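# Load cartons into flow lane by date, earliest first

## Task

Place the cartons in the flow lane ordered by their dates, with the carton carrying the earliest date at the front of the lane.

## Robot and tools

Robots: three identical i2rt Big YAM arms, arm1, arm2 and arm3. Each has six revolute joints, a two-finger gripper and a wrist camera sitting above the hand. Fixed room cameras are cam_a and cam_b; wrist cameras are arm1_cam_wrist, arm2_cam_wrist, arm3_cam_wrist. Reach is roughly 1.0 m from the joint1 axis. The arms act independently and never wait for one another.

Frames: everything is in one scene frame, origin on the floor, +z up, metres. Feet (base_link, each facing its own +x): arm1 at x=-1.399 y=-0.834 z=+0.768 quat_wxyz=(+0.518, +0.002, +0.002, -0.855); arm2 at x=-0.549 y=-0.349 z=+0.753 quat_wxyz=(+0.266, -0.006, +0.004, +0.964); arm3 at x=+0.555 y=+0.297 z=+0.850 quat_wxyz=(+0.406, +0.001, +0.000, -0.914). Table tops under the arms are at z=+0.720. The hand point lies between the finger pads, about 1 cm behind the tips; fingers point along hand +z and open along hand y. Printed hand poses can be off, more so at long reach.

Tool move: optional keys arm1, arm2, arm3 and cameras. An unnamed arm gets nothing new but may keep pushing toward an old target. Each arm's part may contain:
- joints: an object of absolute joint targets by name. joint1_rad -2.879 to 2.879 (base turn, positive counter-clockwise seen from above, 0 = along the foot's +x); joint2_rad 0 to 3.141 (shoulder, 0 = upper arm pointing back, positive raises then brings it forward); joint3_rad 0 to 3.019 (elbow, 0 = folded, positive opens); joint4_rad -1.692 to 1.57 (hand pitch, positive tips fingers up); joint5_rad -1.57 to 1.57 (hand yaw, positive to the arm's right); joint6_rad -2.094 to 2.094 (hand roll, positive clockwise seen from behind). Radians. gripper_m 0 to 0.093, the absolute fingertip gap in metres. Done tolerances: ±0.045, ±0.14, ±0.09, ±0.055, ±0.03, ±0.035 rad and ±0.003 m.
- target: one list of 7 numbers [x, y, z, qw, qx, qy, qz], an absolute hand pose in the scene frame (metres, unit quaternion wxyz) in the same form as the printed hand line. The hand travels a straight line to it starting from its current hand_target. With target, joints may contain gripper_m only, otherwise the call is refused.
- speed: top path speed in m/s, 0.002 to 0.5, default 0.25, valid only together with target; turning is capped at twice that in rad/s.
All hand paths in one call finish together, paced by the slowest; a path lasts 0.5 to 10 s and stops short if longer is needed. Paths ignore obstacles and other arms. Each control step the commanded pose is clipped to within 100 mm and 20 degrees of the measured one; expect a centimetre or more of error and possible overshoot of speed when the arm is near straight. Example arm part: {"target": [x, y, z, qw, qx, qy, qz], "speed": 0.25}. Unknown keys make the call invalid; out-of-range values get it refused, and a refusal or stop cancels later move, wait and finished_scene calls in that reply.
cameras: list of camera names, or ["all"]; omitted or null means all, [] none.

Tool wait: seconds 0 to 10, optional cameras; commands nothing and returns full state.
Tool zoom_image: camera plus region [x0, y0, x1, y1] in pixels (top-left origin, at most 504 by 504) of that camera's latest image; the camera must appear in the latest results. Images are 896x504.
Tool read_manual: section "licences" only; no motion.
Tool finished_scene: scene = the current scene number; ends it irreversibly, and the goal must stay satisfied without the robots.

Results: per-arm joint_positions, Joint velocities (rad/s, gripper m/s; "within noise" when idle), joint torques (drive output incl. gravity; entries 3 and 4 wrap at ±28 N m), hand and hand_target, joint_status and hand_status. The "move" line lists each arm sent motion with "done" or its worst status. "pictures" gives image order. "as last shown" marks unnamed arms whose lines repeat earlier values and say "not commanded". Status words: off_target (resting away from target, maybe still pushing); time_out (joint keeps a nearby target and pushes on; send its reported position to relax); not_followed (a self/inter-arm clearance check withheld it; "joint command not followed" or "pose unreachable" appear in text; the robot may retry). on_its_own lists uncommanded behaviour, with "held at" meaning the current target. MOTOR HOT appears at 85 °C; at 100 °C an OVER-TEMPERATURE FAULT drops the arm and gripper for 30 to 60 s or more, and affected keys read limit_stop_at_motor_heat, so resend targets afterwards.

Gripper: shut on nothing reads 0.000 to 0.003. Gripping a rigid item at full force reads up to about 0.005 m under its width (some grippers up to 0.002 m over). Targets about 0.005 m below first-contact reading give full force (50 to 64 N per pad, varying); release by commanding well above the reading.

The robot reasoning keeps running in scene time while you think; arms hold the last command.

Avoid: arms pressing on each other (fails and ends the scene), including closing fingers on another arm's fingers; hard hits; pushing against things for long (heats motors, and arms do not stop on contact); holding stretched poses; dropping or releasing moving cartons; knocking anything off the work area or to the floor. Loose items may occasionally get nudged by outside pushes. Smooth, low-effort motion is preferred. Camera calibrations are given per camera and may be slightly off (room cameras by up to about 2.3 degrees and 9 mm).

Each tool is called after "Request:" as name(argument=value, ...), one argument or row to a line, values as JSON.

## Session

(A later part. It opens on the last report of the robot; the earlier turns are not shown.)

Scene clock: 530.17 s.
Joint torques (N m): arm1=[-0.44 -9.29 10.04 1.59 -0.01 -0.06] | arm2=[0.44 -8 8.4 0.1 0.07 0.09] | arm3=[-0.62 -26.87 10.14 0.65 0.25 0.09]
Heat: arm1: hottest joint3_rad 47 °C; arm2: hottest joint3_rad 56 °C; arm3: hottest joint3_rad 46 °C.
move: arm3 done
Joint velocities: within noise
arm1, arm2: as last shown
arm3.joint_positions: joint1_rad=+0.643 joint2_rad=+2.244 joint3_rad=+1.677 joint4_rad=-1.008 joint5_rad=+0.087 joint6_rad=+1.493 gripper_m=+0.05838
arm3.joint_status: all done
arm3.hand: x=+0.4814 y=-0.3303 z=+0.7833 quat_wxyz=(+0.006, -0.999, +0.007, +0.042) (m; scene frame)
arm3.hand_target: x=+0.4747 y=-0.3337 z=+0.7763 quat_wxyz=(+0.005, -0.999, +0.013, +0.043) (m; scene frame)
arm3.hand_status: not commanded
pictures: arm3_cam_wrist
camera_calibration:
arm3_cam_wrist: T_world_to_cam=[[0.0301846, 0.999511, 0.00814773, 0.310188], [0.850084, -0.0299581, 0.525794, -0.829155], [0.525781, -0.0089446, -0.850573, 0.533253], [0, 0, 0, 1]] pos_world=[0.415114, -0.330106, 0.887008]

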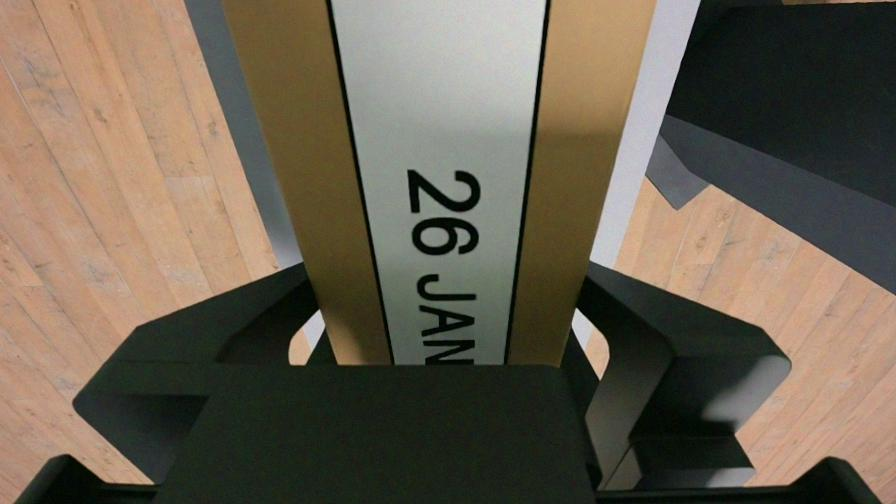

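Request:
move(
  arm3={"joints": {"gripper_m": 0.093}},
  cameras=["arm3_cam_wrist"],
)

Request:
wait(
  seconds=2,
  cameras=["arm3_cam_wrist"],
)

Scene clock: 533.00 s.
Joint torques (N m): arm1=[-0.5 -9.29 10.02 1.59 0 -0.05] | arm2=[0.44 -7.94 8.42 0.12 0.07 0.09] | arm3=[-0.79 -26.87 10.19 0.79 0.2 0.1]
Heat: arm1: hottest joint3_rad 47 °C; arm2: hottest joint3_rad 56 °C; arm3: hottest joint3_rad 46 °C.
move: arm3 off_target
Joint velocities: within noise
arm1.joint_positions: joint1_rad=+0.615 joint2_rad=+1.095 joint3_rad=+0.974 joint4_rad=-0.892 joint5_rad=+0.001 joint6_rad=+0.008 gripper_m=+0.09296
arm1.joint_status: not commanded
arm1.hand: x=-1.3442 y=-1.2499 z=+1.0090 quat_wxyz=(-0.207, -0.637, -0.721, +0.178) (m; scene frame)
arm1.hand_target: x=-1.3495 y=-1.2546 z=+1.0192 quat_wxyz=(-0.218, -0.636, -0.715, +0.191) (m; scene frame)
arm1.hand_status: not commanded
arm2: as last shown
arm3.joint_positions: joint1_rad=+0.643 joint2_rad=+2.244 joint3_rad=+1.675 joint4_rad=-1.011 joint5_rad=+0.088 joint6_rad=+1.493 gripper_m=+0.07777
arm3.joint_status: gripper_m off_target (ended at +0.07771, target +0.09300)
arm3.hand: x=+0.4812 y=-0.3292 z=+0.7835 quat_wxyz=(+0.008, -0.999, +0.007, +0.043) (m; scene frame)
arm3.hand_target: x=+0.4746 y=-0.3336 z=+0.7763 quat_wxyz=(+0.005, -0.999, +0.013, +0.043) (m; scene frame)
arm3.hand_status: not commanded
pictures: arm3_cam_wrist
camera_calibration:
arm3_cam_wrist: T_world_to_cam=[[0.0294191, 0.999498, 0.0117284, 0.306622], [0.850723, -0.0311969, 0.524688, -0.828931], [0.524791, -0.00545826, -0.851214, 0.535558], [0, 0, 0, 1]] pos_world=[0.415114, -0.329405, 0.887208]

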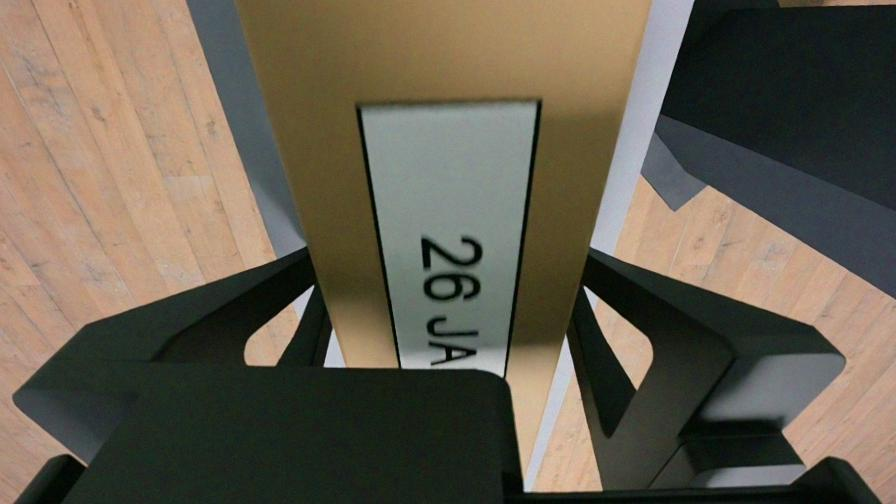

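Scene clock: 535.00 s.
Joint torques (N m): arm1=[-0.5 -9.35 10.02 1.59 0 -0.05] | arm2=[0.44 -7.94 8.42 0.12 0.07 0.09] | arm3=[-0.67 -26.75 10.18 0.79 0.2 0.08]
Heat: arm1: hottest joint3_rad 47 °C; arm2: hottest joint3_rad 55 °C; arm3: hottest joint3_rad 46 °C.
Joint velocities: within noise
arm1.joint_positions: joint1_rad=+0.615 joint2_rad=+1.095 joint3_rad=+0.974 joint4_rad=-0.892 joint5_rad=+0.001 joint6_rad=+0.008 gripper_m=+0.09296
arm1.joint_status: not commanded
arm1.hand: x=-1.3442 y=-1.2499 z=+1.0090 quat_wxyz=(-0.207, -0.637, -0.721, +0.178) (m; scene frame)
arm1.hand_target: x=-1.3495 y=-1.2546 z=+1.0192 quat_wxyz=(-0.218, -0.636, -0.715, +0.191) (m; scene frame)
arm1.hand_status: not commanded
arm2.joint_positions: joint1_rad=-1.008 joint2_rad=+1.296 joint3_rad=+1.169 joint4_rad=-1.426 joint5_rad=-0.015 joint6_rad=+0.988 gripper_m=+0.09295
arm2.joint_status: not commanded
arm2.hand: x=-0.5615 y=+0.0208 z=+0.9680 quat_wxyz=(+0.002, +0.299, -0.954, -0.004) (m; scene frame)
arm2.hand_target: x=-0.5639 y=+0.0145 z=+0.9595 quat_wxyz=(+0.005, +0.297, -0.955, +0.009) (m; scene frame)
arm2.hand_status: not commanded
arm3.joint_positions: joint1_rad=+0.643 joint2_rad=+2.244 joint3_rad=+1.675 joint4_rad=-1.011 joint5_rad=+0.088 joint6_rad=+1.493 gripper_m=+0.07777
arm3.joint_status: gripper_m off_target (ended at +0.07771, target +0.09300)
arm3.hand: x=+0.4812 y=-0.3292 z=+0.7835 quat_wxyz=(+0.008, -0.999, +0.007, +0.043) (m; scene frame)
arm3.hand_target: x=+0.4746 y=-0.3336 z=+0.7763 quat_wxyz=(+0.005, -0.999, +0.013, +0.043) (m; scene frame)
arm3.hand_status: not commanded
wait: 2.00 s; at rest by 0.27 s
pictures: arm3_cam_wrist
camera_calibration:
arm3_cam_wrist: T_world_to_cam=[[0.0294191, 0.999498, 0.0117284, 0.306622], [0.850723, -0.0311969, 0.524688, -0.828931], [0.524791, -0.00545826, -0.851214, 0.535558], [0, 0, 0, 1]] pos_world=[0.415114, -0.329405, 0.887208]

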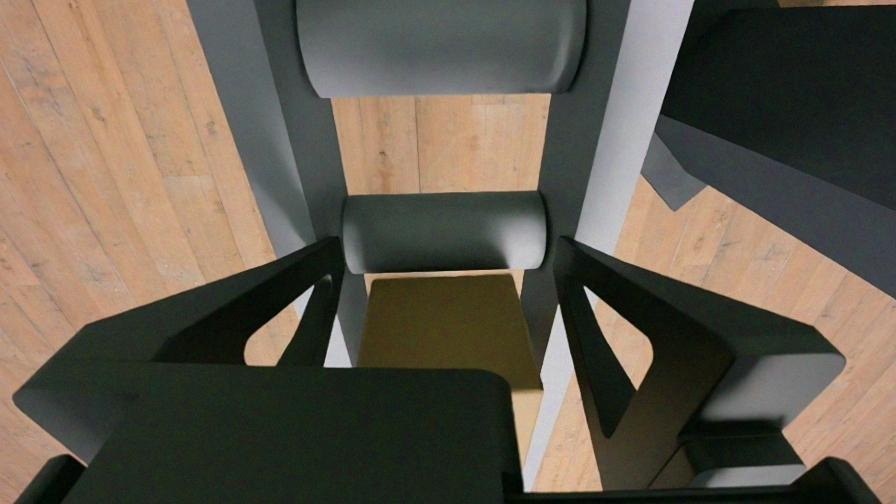

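Request:
move(
  arm3={"target": [0.478, -0.333, 0.94, -0.0006, 0.99896, -0.0131, -0.0436], "speed": 0.25},
  cameras=["arm3_cam_wrist", "cam_b"],
)

Request:
zoom_image(
  camera="cam_b",
  region=[310, 170, 570, 350],
)

Scene clock: 538.57 s.
Joint torques (N m): arm1=[-0.44 -9.29 10.04 1.59 0 -0.06] | arm2=[0.44 -7.94 8.4 0.1 0.07 0.09] | arm3=[-0.26 -24.82 12.94 -0.02 0.2 0.16]
Heat: arm1: hottest joint3_rad 47 °C; arm2: hottest joint3_rad 55 °C; arm3: hottest joint3_rad 46 °C.
move: arm3 off_target
Joint velocities: within noise
arm1, arm2: as last shown
arm3.joint_positions: joint1_rad=+0.643 joint2_rad=+2.040 joint3_rad=+1.794 joint4_rad=-1.303 joint5_rad=+0.088 joint6_rad=+1.493 gripper_m=+0.09294
arm3.joint_status: not commanded
arm3.on_its_own: gripper_m moved +0.01517 to your old target +0.09300
arm3.hand: x=+0.4811 y=-0.3279 z=+0.9491 quat_wxyz=(-0.007, -0.999, +0.008, +0.044) (m; scene frame)
arm3.hand_target: x=+0.4780 y=-0.3326 z=+0.9398 quat_wxyz=(+0.000, -0.999, +0.013, +0.044) (m; scene frame)
arm3.hand_status: off_target (0.011 m and 1.1 deg from the pose sent, 0.157 m and 1.1 deg at the start; pose on its path clipped on 7 of 50 steps)
pictures: arm3_cam_wrist, cam_b
camera_calibration:
arm3_cam_wrist: T_world_to_cam=[[0.0299208, 0.999384, -0.0183421, 0.331593], [0.851988, -0.0159032, 0.523319, -0.909973], [0.522705, -0.0312854, -0.851939, 0.669882], [0, 0, 0, 1]] pos_world=[0.415214, -0.324903, 1.05299]

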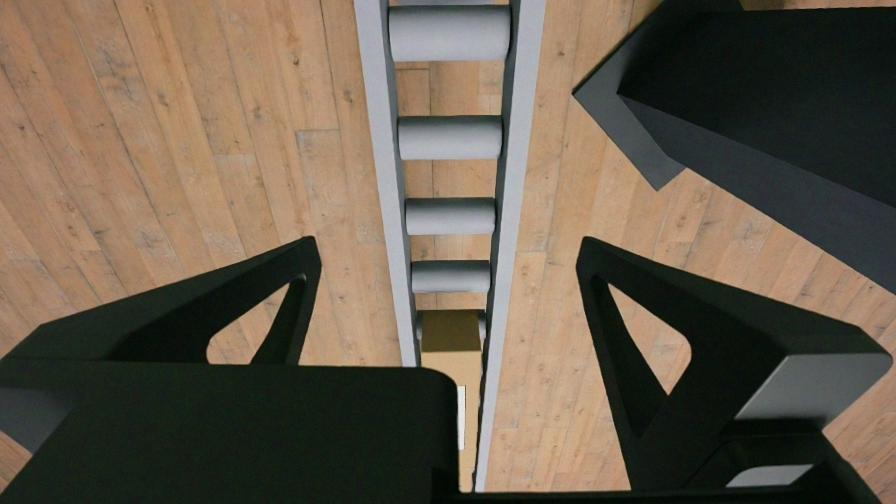

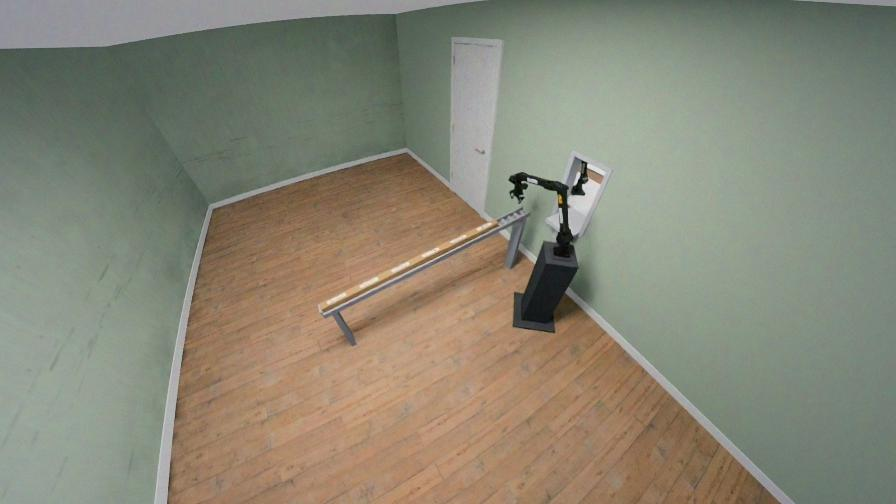

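Scaled by 1.938 from the camera's 896x504 image, which has a finer 1280x720 frame.

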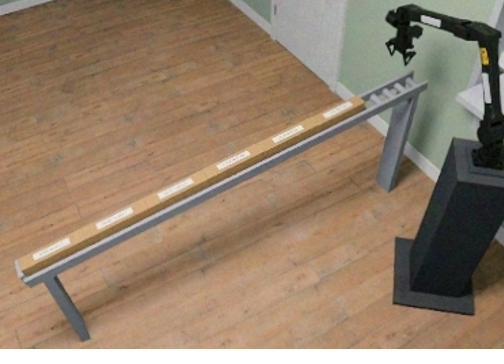

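Request:
move(
  cameras=["cam_b"],
)

Request:
zoom_image(
  camera="cam_b",
  region=[310, 170, 570, 350],
)

Scene clock: 541.63 s.
Joint torques (N m): arm1=[-0.5 -9.29 10.04 1.62 0 -0.05] | arm2=[0.44 -7.94 8.43 0.12 0.07 0.09] | arm3=[-0.09 -24.76 12.86 -0.01 0.21 0.14]
Heat: arm1: hottest joint3_rad 47 °C; arm2: hottest joint3_rad 55 °C; arm3: hottest joint3_rad 46 °C.
Joint velocities: within noise
arm1.joint_positions: joint1_rad=+0.615 joint2_rad=+1.095 joint3_rad=+0.974 joint4_rad=-0.892 joint5_rad=+0.001 joint6_rad=+0.008 gripper_m=+0.09296
arm1.joint_status: not commanded
arm1.hand: x=-1.3442 y=-1.2499 z=+1.0090 quat_wxyz=(-0.207, -0.637, -0.721, +0.178) (m; scene frame)
arm1.hand_target: x=-1.3495 y=-1.2546 z=+1.0192 quat_wxyz=(-0.218, -0.636, -0.715, +0.191) (m; scene frame)
arm1.hand_status: not commanded
arm2.joint_positions: joint1_rad=-1.008 joint2_rad=+1.296 joint3_rad=+1.169 joint4_rad=-1.426 joint5_rad=-0.015 joint6_rad=+0.988 gripper_m=+0.09295
arm2.joint_status: not commanded
arm2.hand: x=-0.5615 y=+0.0208 z=+0.9680 quat_wxyz=(+0.002, +0.299, -0.954, -0.004) (m; scene frame)
arm2.hand_target: x=-0.5639 y=+0.0145 z=+0.9595 quat_wxyz=(+0.005, +0.297, -0.955, +0.009) (m; scene frame)
arm2.hand_status: not commanded
arm3.joint_positions: joint1_rad=+0.643 joint2_rad=+2.040 joint3_rad=+1.794 joint4_rad=-1.303 joint5_rad=+0.088 joint6_rad=+1.493 gripper_m=+0.09294
arm3.joint_status: not commanded
arm3.hand: x=+0.4811 y=-0.3278 z=+0.9491 quat_wxyz=(-0.007, -0.999, +0.007, +0.044) (m; scene frame)
arm3.hand_target: x=+0.4780 y=-0.3326 z=+0.9398 quat_wxyz=(+0.001, -0.999, +0.013, +0.044) (m; scene frame)
arm3.hand_status: off_target (0.011 m and 1.1 deg from the pose sent, 0.157 m and 1.1 deg at the start; pose on its path clipped on 7 of 50 steps)
pictures: cam_b

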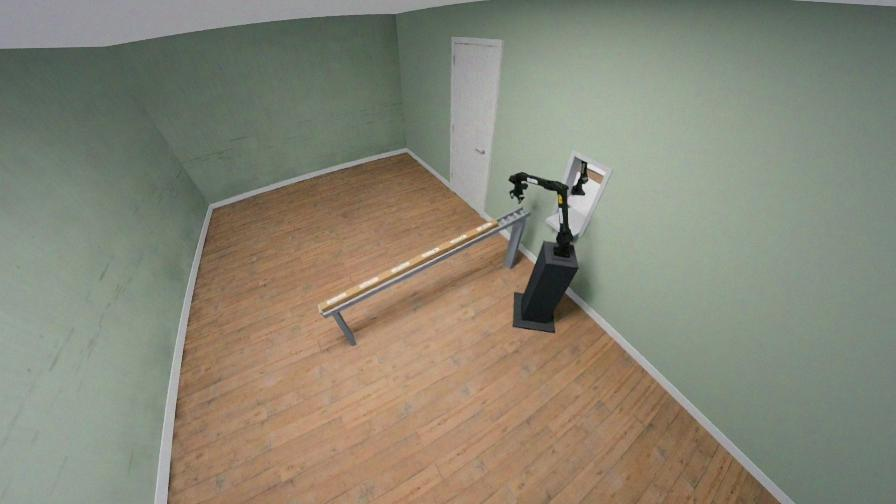

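Scaled by 1.938 from the camera's 896x504 image, which has a finer 1280x720 frame.

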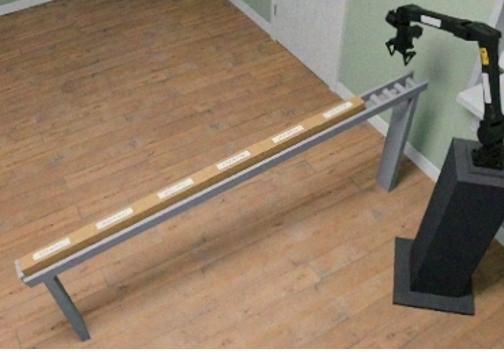

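Request:
finished_scene(
  scene=2,
)

The scene is finished: the task was done.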